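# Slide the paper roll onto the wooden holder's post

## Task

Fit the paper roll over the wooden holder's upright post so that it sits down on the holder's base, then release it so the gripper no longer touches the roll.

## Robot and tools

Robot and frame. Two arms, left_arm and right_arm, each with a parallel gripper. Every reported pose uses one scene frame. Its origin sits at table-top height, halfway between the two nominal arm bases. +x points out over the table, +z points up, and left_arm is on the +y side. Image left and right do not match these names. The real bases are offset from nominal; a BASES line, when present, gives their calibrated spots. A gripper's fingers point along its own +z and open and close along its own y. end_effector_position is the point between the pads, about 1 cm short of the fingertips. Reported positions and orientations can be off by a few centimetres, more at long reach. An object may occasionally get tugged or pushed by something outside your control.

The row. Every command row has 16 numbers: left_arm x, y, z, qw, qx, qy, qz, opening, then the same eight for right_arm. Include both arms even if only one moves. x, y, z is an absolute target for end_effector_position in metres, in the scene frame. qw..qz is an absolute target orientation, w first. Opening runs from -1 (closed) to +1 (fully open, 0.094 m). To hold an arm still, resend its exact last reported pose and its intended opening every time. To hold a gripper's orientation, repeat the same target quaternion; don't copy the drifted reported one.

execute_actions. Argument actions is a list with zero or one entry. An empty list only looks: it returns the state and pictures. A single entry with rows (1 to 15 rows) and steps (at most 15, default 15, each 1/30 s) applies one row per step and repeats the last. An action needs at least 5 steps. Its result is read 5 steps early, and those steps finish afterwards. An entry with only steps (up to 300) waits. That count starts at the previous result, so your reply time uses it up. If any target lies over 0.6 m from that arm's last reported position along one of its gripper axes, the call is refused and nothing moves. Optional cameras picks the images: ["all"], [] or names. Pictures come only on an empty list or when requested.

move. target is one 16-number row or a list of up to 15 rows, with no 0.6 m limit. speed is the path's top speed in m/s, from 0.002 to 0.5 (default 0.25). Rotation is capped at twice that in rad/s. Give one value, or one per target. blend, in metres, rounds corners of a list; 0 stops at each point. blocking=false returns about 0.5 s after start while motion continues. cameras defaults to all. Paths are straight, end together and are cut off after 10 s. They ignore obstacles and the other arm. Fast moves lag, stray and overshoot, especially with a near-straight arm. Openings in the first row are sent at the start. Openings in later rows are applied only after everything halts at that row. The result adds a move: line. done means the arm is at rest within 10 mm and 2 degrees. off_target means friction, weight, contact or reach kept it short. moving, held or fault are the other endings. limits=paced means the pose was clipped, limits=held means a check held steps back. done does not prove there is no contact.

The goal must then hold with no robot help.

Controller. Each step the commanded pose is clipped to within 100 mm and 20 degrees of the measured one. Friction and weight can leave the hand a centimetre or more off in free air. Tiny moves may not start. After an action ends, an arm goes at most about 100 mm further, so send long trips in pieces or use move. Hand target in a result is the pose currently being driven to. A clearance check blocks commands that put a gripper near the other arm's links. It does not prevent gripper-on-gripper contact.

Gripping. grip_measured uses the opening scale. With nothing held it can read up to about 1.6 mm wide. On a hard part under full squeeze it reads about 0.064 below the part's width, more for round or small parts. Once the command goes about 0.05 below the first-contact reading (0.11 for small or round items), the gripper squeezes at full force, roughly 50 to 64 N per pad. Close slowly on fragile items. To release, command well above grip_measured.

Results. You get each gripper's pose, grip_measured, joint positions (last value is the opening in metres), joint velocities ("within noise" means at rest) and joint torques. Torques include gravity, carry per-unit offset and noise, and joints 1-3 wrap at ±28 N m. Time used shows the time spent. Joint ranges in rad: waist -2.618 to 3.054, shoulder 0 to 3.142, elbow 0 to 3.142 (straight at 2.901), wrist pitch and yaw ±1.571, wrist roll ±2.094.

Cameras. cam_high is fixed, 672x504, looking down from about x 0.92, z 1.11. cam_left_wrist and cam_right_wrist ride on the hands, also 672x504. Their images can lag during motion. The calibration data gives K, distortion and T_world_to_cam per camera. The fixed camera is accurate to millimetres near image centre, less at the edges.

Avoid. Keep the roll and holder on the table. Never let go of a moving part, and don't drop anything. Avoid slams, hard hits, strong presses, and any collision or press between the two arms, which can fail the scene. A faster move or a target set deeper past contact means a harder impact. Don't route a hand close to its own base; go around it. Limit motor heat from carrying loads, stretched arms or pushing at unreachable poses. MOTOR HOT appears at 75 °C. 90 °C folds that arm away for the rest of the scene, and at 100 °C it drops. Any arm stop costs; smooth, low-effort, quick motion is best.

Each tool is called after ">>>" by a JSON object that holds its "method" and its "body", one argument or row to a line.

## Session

>>> {"method": "execute_actions", "body": {
  "actions": [],
  "cameras": ["all"]
}}

>>> {"method": "zoom_image", "body": {
  "camera": "cam_high",
  "region": [130, 100, 530, 350]
}}

Scene clock: 0.00 s of 4400.00 s.
left_arm: end_effector_position=(+0.4202, +0.4363, +0.1842) grip_measured=+1.000 end_effector_quat_wxyz=(+0.502, -0.148, +0.852, +0.022) | right_arm: end_effector_position=(+0.3129, -0.0584, +0.2484) grip_measured=+1.000 end_effector_quat_wxyz=(+0.226, -0.313, +0.833, +0.396)
Joint positions: left_arm=[0.514 1.361 0.847 -0.026 0.275 0.032 0.094] | right_arm=[0.374 1.689 1.564 -0.823 -0.767 -0.075 0.094]
Joint velocities: within noise
Joint torques (N m): no reading
Motor temperatures (°C): left_arm=[23 24 21 24 22 21 23] | right_arm=[23 23 22 22 22 23 24]
Heat: left arm: 24 °C; right arm: 24 °C.
Hand target: left_arm +0.4204, +0.4360, +0.1883; +0.505, -0.146, +0.850, +0.022 | right_arm +0.3117, -0.0574, +0.2582; +0.235, -0.319, +0.826, +0.401
camera_calibration:
cam_left_wrist: T_world_to_cam=[[0.309565, -0.923343, 0.227172, 0.226925], [-0.769323, -0.383616, -0.510863, 0.609734], [0.558849, -0.0166232, -0.829103, 0.0287855], [0, 0, 0, 1]] pos_world=[0.382748, 0.443912, 0.283806]
cam_right_wrist: T_world_to_cam=[[0.784237, -0.424313, -0.452692, -0.15854], [-0.588642, -0.739459, -0.326651, 0.24589], [-0.196145, 0.522645, -0.82968, 0.401938], [0, 0, 0, 1]] pos_world=[0.347912, -0.0955156, 0.34203]

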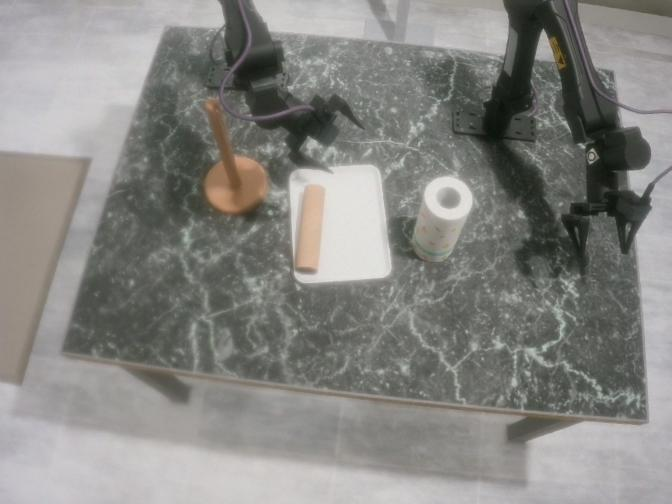

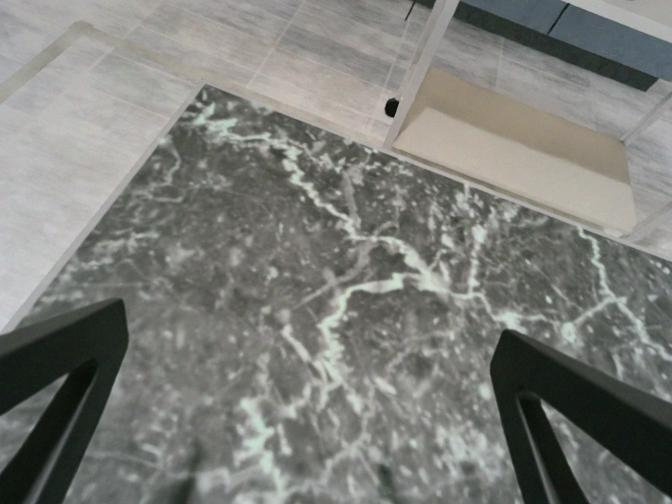

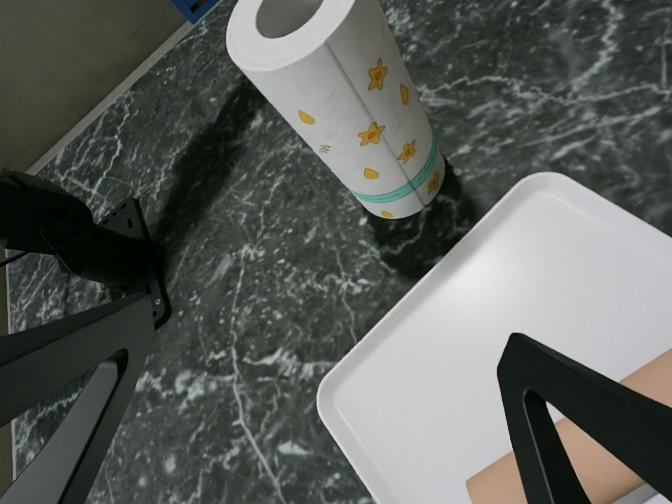

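Scaled by 1.260 from the camera's 672x504 image, which has a finer 960x720 frame.

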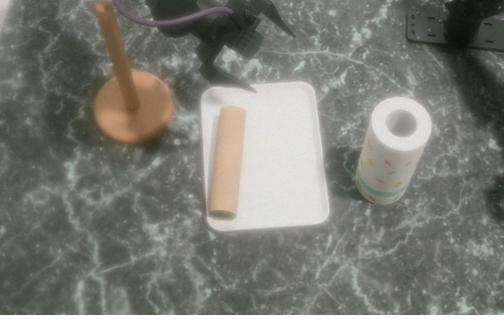

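>>> {"method": "move", "body": {
  "target": [0.4204,0.4360,0.1883,0.505,-0.146,0.850,0.022,1,0.2785,0.0445,0.145,0.519,-0.3488,0.7412,0.2442,1],
  "speed": 0.4
}}

Scene clock: 4.83 s of 4400.00 s.
left_arm: end_effector_position=(+0.4202, +0.4363, +0.1842) grip_measured=+1.000 end_effector_quat_wxyz=(+0.502, -0.148, +0.852, +0.022) | right_arm: end_effector_position=(+0.2800, +0.0446, +0.1567) grip_measured=+1.000 end_effector_quat_wxyz=(+0.523, -0.346, +0.738, +0.252)
Joint positions: left_arm=[0.514 1.361 0.847 -0.026 0.275 0.032 0.094] | right_arm=[0.869 1.658 0.812 0.512 -0.004 0.009 0.094]
Joint velocities: within noise
Joint torques (N m): left_arm=[0.02 -6.54 7.92 1.99 0.11 -0.01] | right_arm=[0.54 -6.78 5.52 2 0.15 0]
Motor temperatures (°C): left_arm=[23 24 21 25 22 21 23] | right_arm=[23 24 23 23 22 23 24]
Heat: left arm: 25 °C; right arm: 24 °C.
Hand target: left_arm +0.4204, +0.4360, +0.1884; +0.505, -0.146, +0.850, +0.022 | right_arm +0.2783, +0.0443, +0.1451; +0.519, -0.349, +0.741, +0.244
Off the commanded pose: left_arm 0.004 m, 0 deg | right_arm 0.012 m, 1 deg.
Kept back: nothing.
move: off_target (right_arm)
camera_calibration:
cam_left_wrist: T_world_to_cam=[[0.309565, -0.923343, 0.227172, 0.226925], [-0.769323, -0.383616, -0.510863, 0.609734], [0.558849, -0.0166232, -0.829103, 0.0287855], [0, 0, 0, 1]] pos_world=[0.382748, 0.443912, 0.283806]
cam_right_wrist: T_world_to_cam=[[0.808283, -0.580713, 0.0972204, -0.216463], [-0.379323, -0.639864, -0.668348, 0.263222], [0.450326, 0.503336, -0.737468, 0.0709653], [0, 0, 0, 1]] pos_world=[0.242852, 0.00700376, 0.249303]

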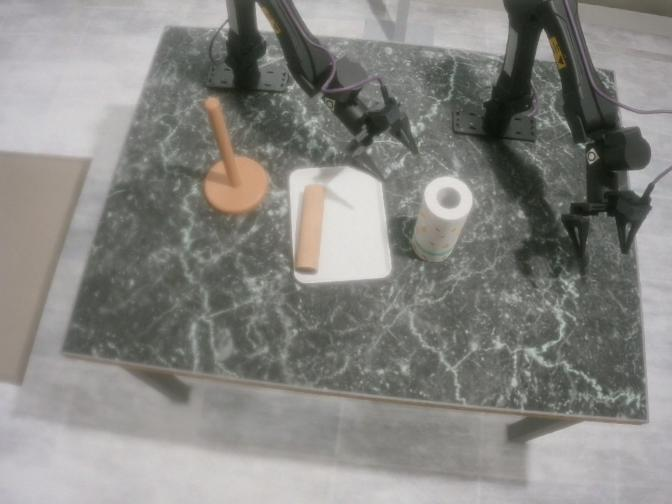

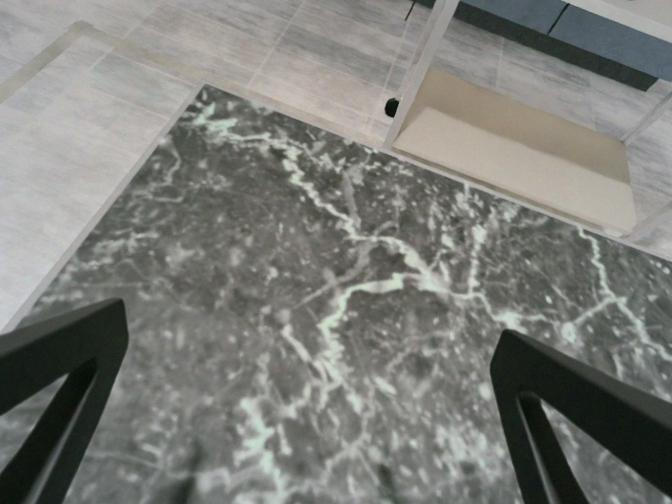

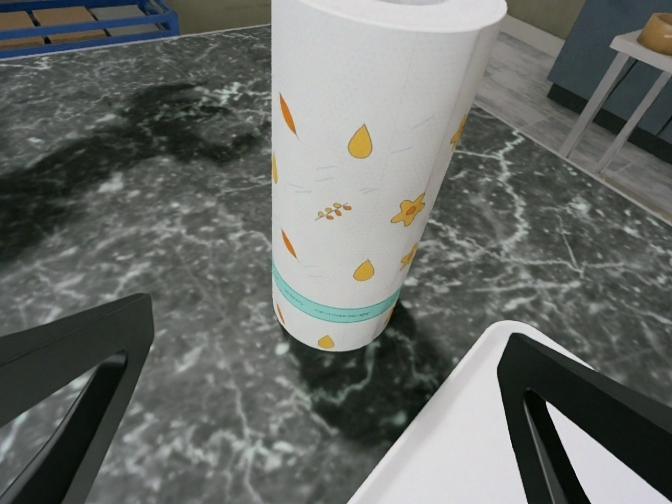

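>>> {"method": "move", "body": {
  "target": [
    [0.4204,0.4360,0.1883,0.505,-0.146,0.850,0.022,1,0.3125,0.0727,0.112,0.519,-0.3488,0.7412,0.2442,1],
    [0.4204,0.4360,0.1883,0.505,-0.146,0.850,0.022,1,0.3605,0.1308,0.112,0.519,-0.3488,0.7412,0.2442,1],
    [0.4204,0.4360,0.1883,0.505,-0.146,0.850,0.022,1,0.3605,0.1308,0.112,0.519,-0.3488,0.7412,0.2442,0.66],
    [0.4204,0.4360,0.1883,0.505,-0.146,0.850,0.022,1,0.355,0.11,0.2,0.519,-0.3488,0.7412,0.2442,0.66]
  ],
  "speed": [0.25,0.15,0.2,0.25],
  "blend": [0.005,0,0,0]
}}

Scene clock: 8.57 s of 4400.00 s.
left_arm: end_effector_position=(+0.4202, +0.4363, +0.1842) grip_measured=+1.000 end_effector_quat_wxyz=(+0.502, -0.148, +0.852, +0.022) | right_arm: end_effector_position=(+0.3510, +0.1070, +0.1586) grip_measured=+0.664 end_effector_quat_wxyz=(+0.488, -0.355, +0.764, +0.227)
Joint positions: left_arm=[0.514 1.361 0.847 -0.026 0.275 0.032 0.094] | right_arm=[0.839 1.965 1.32 0.211 -0.017 -0.007 0.078]
Joint velocities: within noise
Joint torques (N m): left_arm=[-0.01 -6.5 7.91 1.95 0.11 -0.01] | right_arm=[-0.43 -16.51 10.15 1.92 -0.17 -0.02]
Motor temperatures (°C): left_arm=[23 24 21 26 22 21 23] | right_arm=[23 25 23 24 22 23 24]
Heat: left arm: 26 °C; right arm: 25 °C.
Hand target: left_arm +0.4204, +0.4360, +0.1884; +0.505, -0.146, +0.850, +0.022 | right_arm +0.3542, +0.1091, +0.1998; +0.519, -0.349, +0.741, +0.244
Off the commanded pose: left_arm 0.004 m, 0 deg | right_arm 0.042 m, 5 deg.
Kept back: nothing.
move: off_target (right_arm)
camera_calibration:
cam_left_wrist: T_world_to_cam=[[0.309565, -0.923343, 0.227172, 0.226925], [-0.769323, -0.383616, -0.510863, 0.609734], [0.558849, -0.0166232, -0.829103, 0.0287855], [0, 0, 0, 1]] pos_world=[0.382748, 0.443912, 0.283806]
cam_right_wrist: T_world_to_cam=[[0.806588, -0.582751, 0.0990821, -0.237275], [-0.423768, -0.68692, -0.590391, 0.339659], [0.412112, 0.434214, -0.801013, 0.0398046], [0, 0, 0, 1]] pos_world=[0.318916, 0.0777627, 0.255925]

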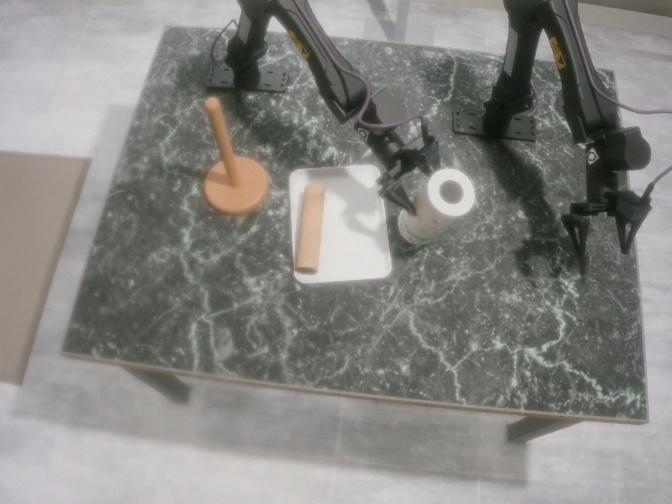

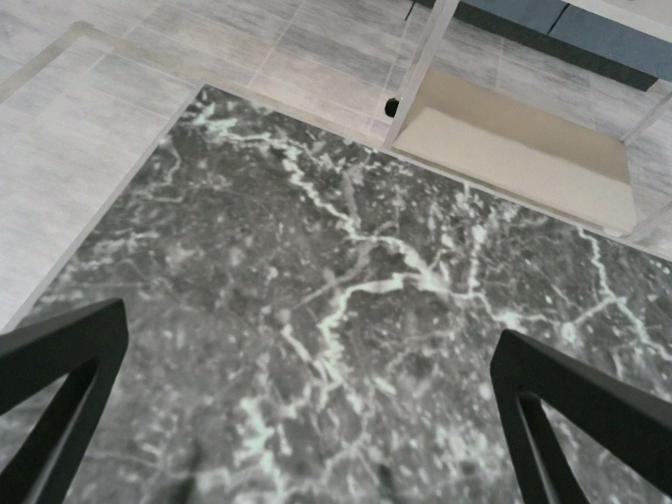

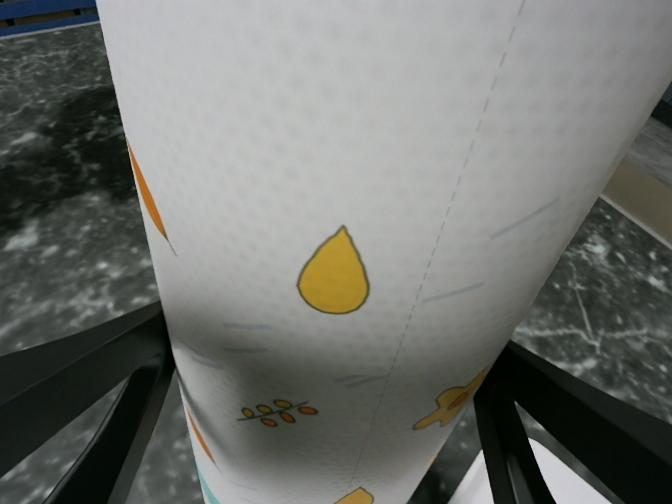

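>>> {"method": "move", "body": {
  "target": [
    [0.4204,0.4360,0.1883,0.505,-0.146,0.850,0.022,1,0.33,-0.05,0.42,0.5455,-0.2531,0.779,0.1773,0.66],
    [0.4204,0.4360,0.1883,0.505,-0.146,0.850,0.022,1,0.272,-0.304,0.47,0.5736,-0.007,0.819,0.005,0.66]
  ],
  "speed": 0.42,
  "blend": [0.06,0]
}}

>>> {"method": "zoom_image", "body": {
  "camera": "cam_high",
  "region": [120, 20, 320, 270]
}}

Scene clock: 11.07 s of 4400.00 s.
left_arm: end_effector_position=(+0.4202, +0.4363, +0.1842) grip_measured=+1.000 end_effector_quat_wxyz=(+0.502, -0.148, +0.852, +0.022) | right_arm: end_effector_position=(+0.2741, -0.3034, +0.4562) grip_measured=+0.664 end_effector_quat_wxyz=(+0.558, -0.006, +0.830, +0.001)
Joint positions: left_arm=[0.514 1.361 0.847 -0.026 0.275 0.032 0.094] | right_arm=[0.172 1.141 1.765 -1.018 0.163 0.061 0.078]
Joint velocities: within noise
Joint torques (N m): left_arm=[0.01 -6.5 7.87 1.96 0.11 0] | right_arm=[-0.61 -1.94 8.25 1.94 -0.09 -0.02]
Motor temperatures (°C): left_arm=[23 24 21 27 22 21 23] | right_arm=[23 25 23 25 22 23 24]
Heat: left arm: 27 °C; right arm: 25 °C.
Hand target: left_arm +0.4204, +0.4360, +0.1884; +0.505, -0.146, +0.850, +0.022 | right_arm +0.2717, -0.3040, +0.4698; +0.574, -0.007, +0.819, +0.005
Off the commanded pose: left_arm 0.004 m, 0 deg | right_arm 0.014 m, 2 deg.
Kept back: nothing.
move: off_target (right_arm); limits=paced
camera_calibration:
cam_left_wrist: T_world_to_cam=[[0.309565, -0.923343, 0.227172, 0.226925], [-0.769323, -0.383616, -0.510863, 0.609734], [0.558849, -0.0166232, -0.829103, 0.0287855], [0, 0, 0, 1]] pos_world=[0.382748, 0.443912, 0.283806]
cam_right_wrist: T_world_to_cam=[[0.0806544, -0.99073, 0.109313, -0.373368], [-0.769021, -0.131623, -0.625526, 0.479924], [0.634115, -0.0336129, -0.772508, 0.272292], [0, 0, 0, 1]] pos_world=[0.226521, -0.297585, 0.551367]

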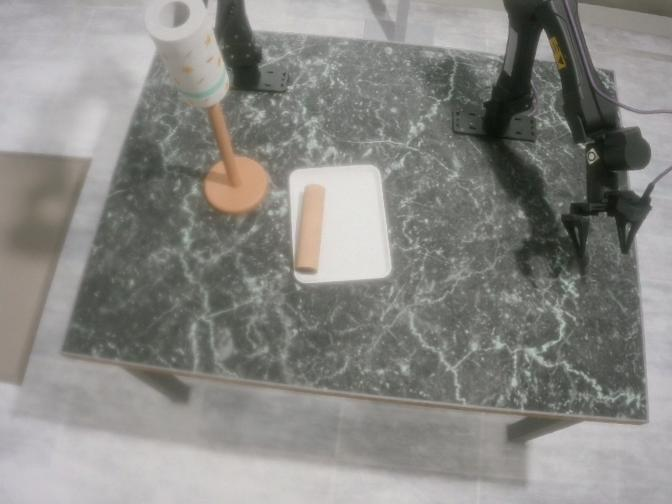

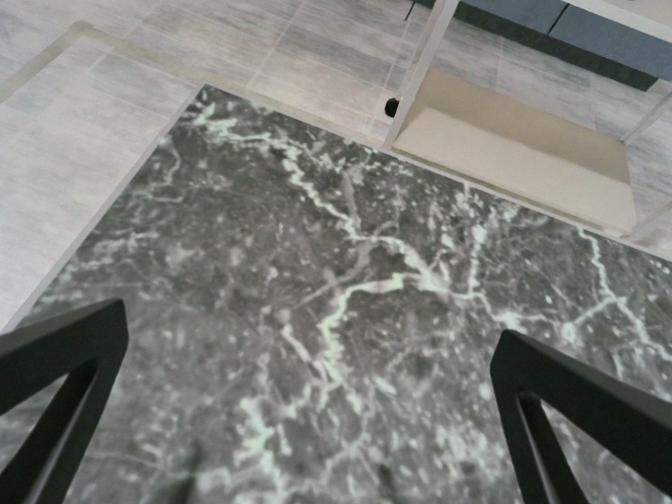

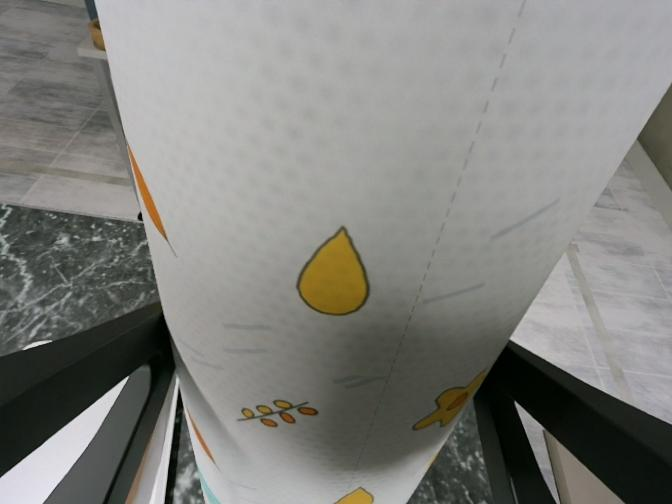

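Scaled by 2.016 from the camera's 672x504 image, which has a finer 960x720 frame.

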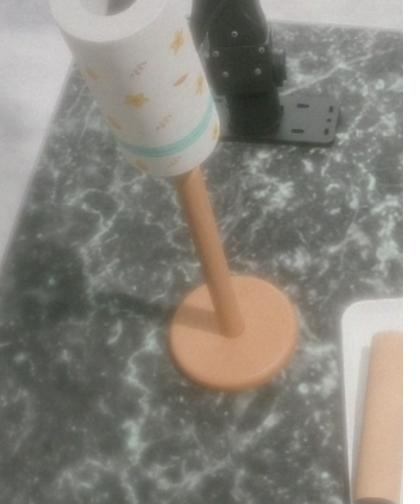

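>>> {"method": "move", "body": {
  "target": [
    [0.4204,0.4360,0.1883,0.505,-0.146,0.850,0.022,1,0.254,-0.296,0.465,0.6157,-0.007,0.788,0.005,0.66],
    [0.4204,0.4360,0.1883,0.505,-0.146,0.850,0.022,1,0.254,-0.296,0.41,0.6157,-0.007,0.788,0.005,0.66]
  ],
  "speed": [0.15,0.1],
  "blend": [0.002,0],
  "cameras": ["cam_high"]
}}

>>> {"method": "zoom_image", "body": {
  "camera": "cam_high",
  "region": [120, 20, 320, 270]
}}

Scene clock: 13.40 s of 4400.00 s.
left_arm: end_effector_position=(+0.4202, +0.4363, +0.1842) grip_measured=+1.000 end_effector_quat_wxyz=(+0.502, -0.148, +0.852, +0.022) | right_arm: end_effector_position=(+0.2553, -0.2953, +0.4003) grip_measured=+0.664 end_effector_quat_wxyz=(+0.597, -0.014, +0.802, +0.003)
Joint positions: left_arm=[0.514 1.361 0.847 -0.026 0.275 0.032 0.094] | right_arm=[0.26 0.864 1.276 -0.713 0.24 0.061 0.078]
Joint velocities: within noise
Joint torques (N m): left_arm=[0.05 -6.52 7.83 1.96 0.12 -0.02] | right_arm=[0.64 -1.95 5.52 2.27 0.23 0.09]
Motor temperatures (°C): left_arm=[23 25 21 27 22 21 23] | right_arm=[23 25 23 25 22 23 24]
Heat: left arm: 27 °C; right arm: 25 °C.
Hand target: left_arm +0.4204, +0.4360, +0.1884; +0.505, -0.146, +0.850, +0.022 | right_arm +0.2537, -0.2961, +0.4099; +0.615, -0.007, +0.788, +0.005
Off the commanded pose: left_arm 0.004 m, 0 deg | right_arm 0.010 m, 3 deg.
Kept back: nothing.
move: off_target (right_arm)
Images, in order (width x height): cam_high 672x504.

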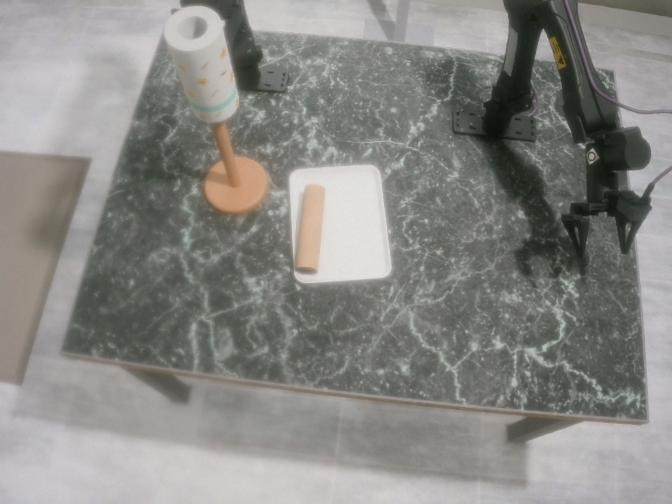

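Scaled by 2.016 from the camera's 672x504 image, which has a finer 960x720 frame.

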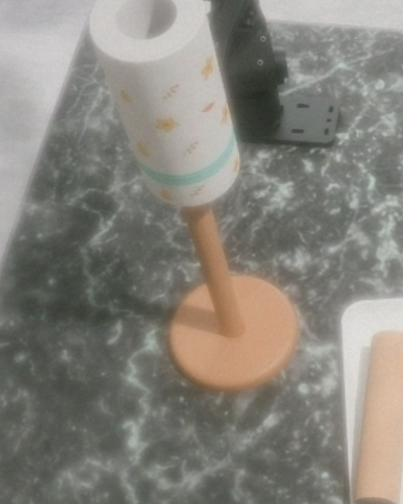

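>>> {"method": "move", "body": {
  "target": [0.4204,0.4360,0.1883,0.505,-0.146,0.850,0.022,1,0.254,-0.299,0.345,0.6157,-0.007,0.788,0.005,0.66],
  "speed": 0.13,
  "cameras": ["cam_high"]
}}

>>> {"method": "zoom_image", "body": {
  "camera": "cam_high",
  "region": [120, 20, 320, 270]
}}

Scene clock: 14.83 s of 4400.00 s.
left_arm: end_effector_position=(+0.4202, +0.4363, +0.1842) grip_measured=+1.000 end_effector_quat_wxyz=(+0.502, -0.148, +0.852, +0.022) | right_arm: end_effector_position=(+0.2539, -0.2976, +0.3362) grip_measured=+0.664 end_effector_quat_wxyz=(+0.598, -0.011, +0.801, +0.001)
Joint positions: left_arm=[0.514 1.361 0.847 -0.026 0.275 0.032 0.094] | right_arm=[0.254 0.723 0.953 -0.527 0.241 0.061 0.078]
Joint velocities: within noise
Joint torques (N m): left_arm=[0.01 -6.57 7.91 1.95 0.11 -0.01] | right_arm=[-0.65 -1.46 6.2 2.28 -0.02 0.01]
Motor temperatures (°C): left_arm=[23 25 21 27 22 21 23] | right_arm=[23 25 23 26 22 23 24]
Heat: left arm: 27 °C; right arm: 26 °C.
Hand target: left_arm +0.4204, +0.4360, +0.1884; +0.505, -0.146, +0.850, +0.022 | right_arm +0.2537, -0.2991, +0.3451; +0.616, -0.007, +0.788, +0.005
Off the commanded pose: left_arm 0.004 m, 0 deg | right_arm 0.009 m, 3 deg.
Kept back: nothing.
move: off_target (right_arm)
Images, in order (width x height): cam_high 672x504.

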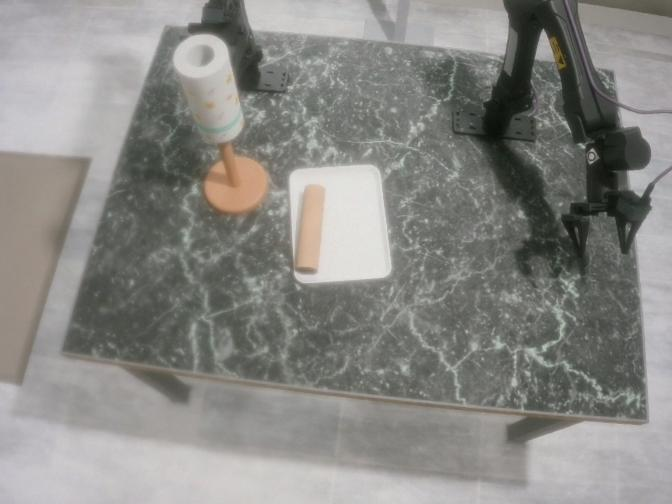

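Scaled by 2.016 from the camera's 672x504 image, which has a finer 960x720 frame.

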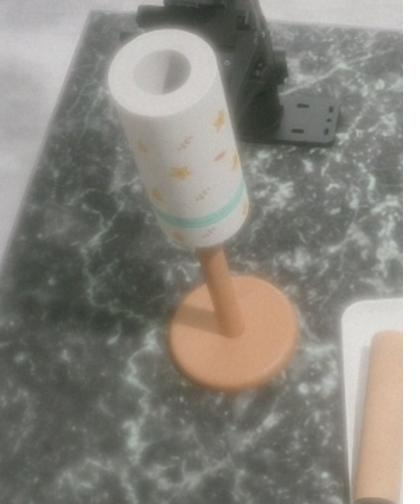

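>>> {"method": "move", "body": {
  "target": [
    [0.4204,0.4360,0.1883,0.505,-0.146,0.850,0.022,1,0.254,-0.300,0.19,0.6157,-0.007,0.788,0.005,0.66],
    [0.4204,0.4360,0.1883,0.505,-0.146,0.850,0.022,1,0.254,-0.300,0.138,0.6157,-0.007,0.788,0.005,0.66]
  ],
  "speed": [0.18,0.08],
  "blend": [0.01,0],
  "cameras": ["cam_high"]
}}

>>> {"method": "zoom_image", "body": {
  "camera": "cam_high",
  "region": [170, 80, 290, 230]
}}

Scene clock: 17.33 s of 4400.00 s.
left_arm: end_effector_position=(+0.4202, +0.4363, +0.1842) grip_measured=+1.000 end_effector_quat_wxyz=(+0.502, -0.148, +0.852, +0.022) | right_arm: end_effector_position=(+0.2525, -0.2996, +0.1342) grip_measured=+0.664 end_effector_quat_wxyz=(+0.604, -0.008, +0.797, +0.002)
Joint positions: left_arm=[0.514 1.361 0.847 -0.026 0.275 0.032 0.094] | right_arm=[0.245 0.584 0.094 0.209 0.236 0.061 0.078]
Joint velocities: within noise
Joint torques (N m): left_arm=[-0.03 -6.52 7.88 1.97 0.12 0] | right_arm=[-0.57 0.29 6.64 2.26 -0.1 -0.02]
Motor temperatures (°C): left_arm=[23 25 22 27 22 21 23] | right_arm=[23 25 23 26 22 23 24]
Heat: left arm: 27 °C; right arm: 26 °C.
Hand target: left_arm +0.4204, +0.4360, +0.1884; +0.505, -0.146, +0.850, +0.022 | right_arm +0.2538, -0.3001, +0.1381; +0.615, -0.007, +0.788, +0.005
Off the commanded pose: left_arm 0.004 m, 0 deg | right_arm 0.004 m, 2 deg.
Kept back: nothing.
move: done
Images, in order (width x height): cam_high 672x504.

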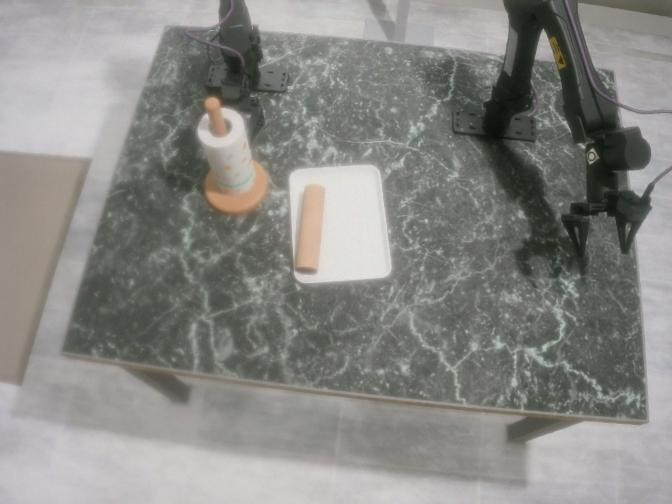

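Scaled by 3.360 from the camera's 672x504 image, which has a finer 960x720 frame.

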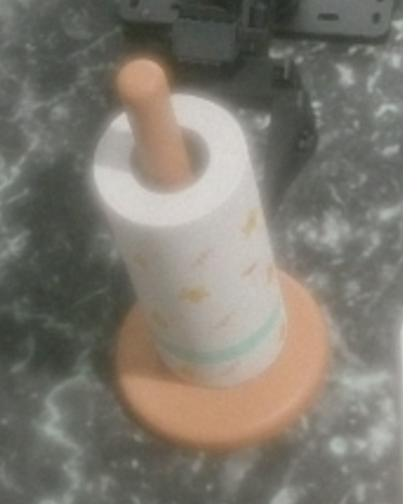

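>>> {"method": "move", "body": {
  "target": [0.4204,0.4360,0.1883,0.505,-0.146,0.850,0.022,1,0.254,-0.300,0.115,0.6157,-0.007,0.788,0.005,0.66],
  "speed": 0.08,
  "cameras": ["cam_high"]
}}

>>> {"method": "zoom_image", "body": {
  "camera": "cam_high",
  "region": [170, 80, 290, 230]
}}

Scene clock: 18.47 s of 4400.00 s.
left_arm: end_effector_position=(+0.4202, +0.4363, +0.1842) grip_measured=+1.000 end_effector_quat_wxyz=(+0.502, -0.148, +0.852, +0.022) | right_arm: end_effector_position=(+0.2568, -0.2985, +0.1264) grip_measured=+0.664 end_effector_quat_wxyz=(+0.626, -0.004, +0.780, +0.007)
Joint positions: left_arm=[0.514 1.361 0.847 -0.026 0.275 0.032 0.094] | right_arm=[0.245 0.687 0.016 0.446 0.236 0.06 0.078]
Joint velocities: within noise
Joint torques (N m): left_arm=[0.01 -6.54 7.9 1.96 0.12 0] | right_arm=[-0.69 0.65 5.63 1.76 -0.1 0.01]
Motor temperatures (°C): left_arm=[23 25 22 27 22 21 23] | right_arm=[23 24 23 26 22 23 24]
Heat: left arm: 27 °C; right arm: 26 °C.
Hand target: left_arm +0.4204, +0.4360, +0.1884; +0.505, -0.146, +0.850, +0.022 | right_arm +0.2538, -0.3000, +0.1151; +0.615, -0.007, +0.788, +0.005
Off the commanded pose: left_arm 0.004 m, 0 deg | right_arm 0.012 m, 2 deg.
joint sent to its limit (right arm) — joint 3 (elbow), lower limit, where the elbow is as bent as it goes.
Kept back: nothing.
move: off_target (right_arm)
Images, in order (width x height): cam_high 672x504.

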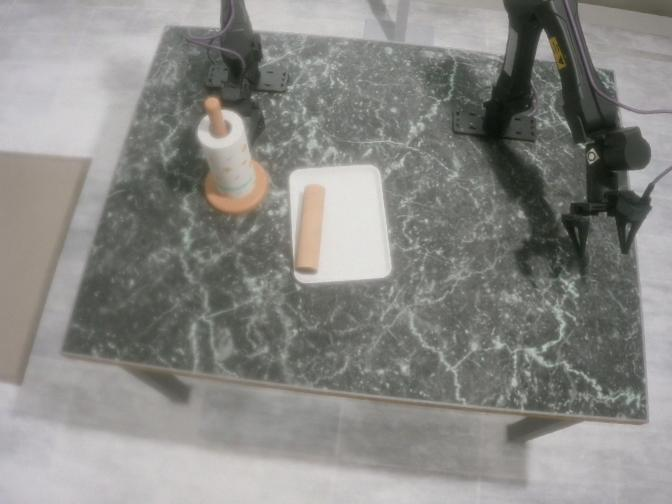

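Scaled by 3.360 from the camera's 672x504 image, which has a finer 960x720 frame.

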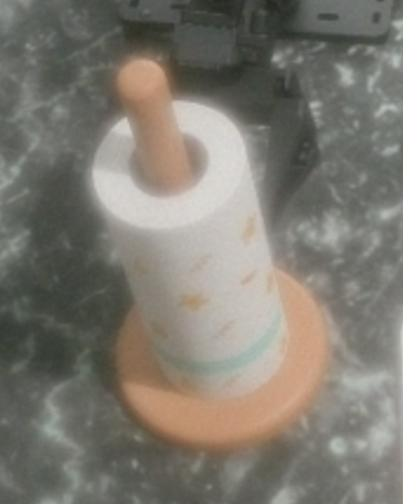

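>>> {"method": "move", "body": {
  "target": [
    [0.4204,0.4360,0.1883,0.505,-0.146,0.850,0.022,1,0.256,-0.2990,0.126,0.625,-0.005,0.7805,0.006,1],
    [0.4204,0.4360,0.1883,0.505,-0.146,0.850,0.022,1,0.205,-0.300,0.165,0.6157,-0.007,0.788,0.005,1]
  ],
  "speed": 0.13,
  "cameras": ["cam_high"]
}}

>>> {"method": "zoom_image", "body": {
  "camera": "cam_high",
  "region": [170, 80, 290, 230]
}}

Scene clock: 20.87 s of 4400.00 s.
left_arm: end_effector_position=(+0.4202, +0.4363, +0.1842) grip_measured=+1.000 end_effector_quat_wxyz=(+0.502, -0.148, +0.852, +0.022) | right_arm: end_effector_position=(+0.2078, -0.2986, +0.1441) grip_measured=+0.998 end_effector_quat_wxyz=(+0.597, -0.017, +0.802, -0.001)
Joint positions: left_arm=[0.514 1.361 0.847 -0.026 0.275 0.032 0.094] | right_arm=[0.401 0.143 0.147 -0.317 0.377 0.096 0.094]
Joint velocities: within noise
Joint torques (N m): left_arm=[0.05 -6.61 7.86 1.99 0.11 -0.02] | right_arm=[0.64 0.21 11.23 1.7 0.26 0.1]
Motor temperatures (°C): left_arm=[23 25 22 28 22 21 23] | right_arm=[23 24 24 26 22 23 24]
Heat: left arm: 28 °C; right arm: 26 °C.
Hand target: left_arm +0.4204, +0.4360, +0.1884; +0.505, -0.146, +0.850, +0.022 | right_arm +0.2063, -0.3000, +0.1645; +0.616, -0.007, +0.788, +0.005
Off the commanded pose: left_arm 0.004 m, 0 deg | right_arm 0.021 m, 3 deg.
Kept back: nothing.
move: off_target (right_arm)
Images, in order (width x height): cam_high 672x504.

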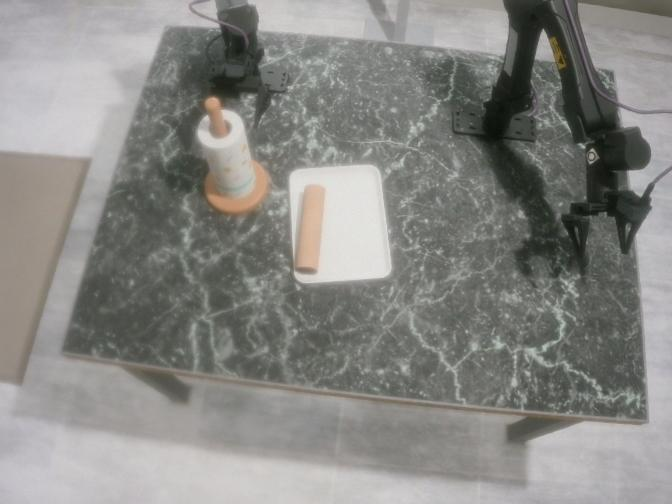

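Scaled by 3.360 from the camera's 672x504 image, which has a finer 960x720 frame.

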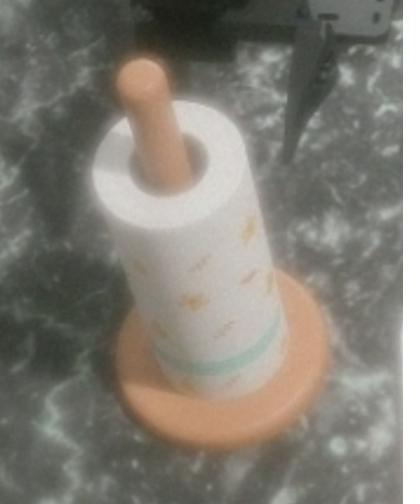

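>>> {"method": "finished_scene", "body": {
  "scene": 2
}}

The scene is finished: the task was done.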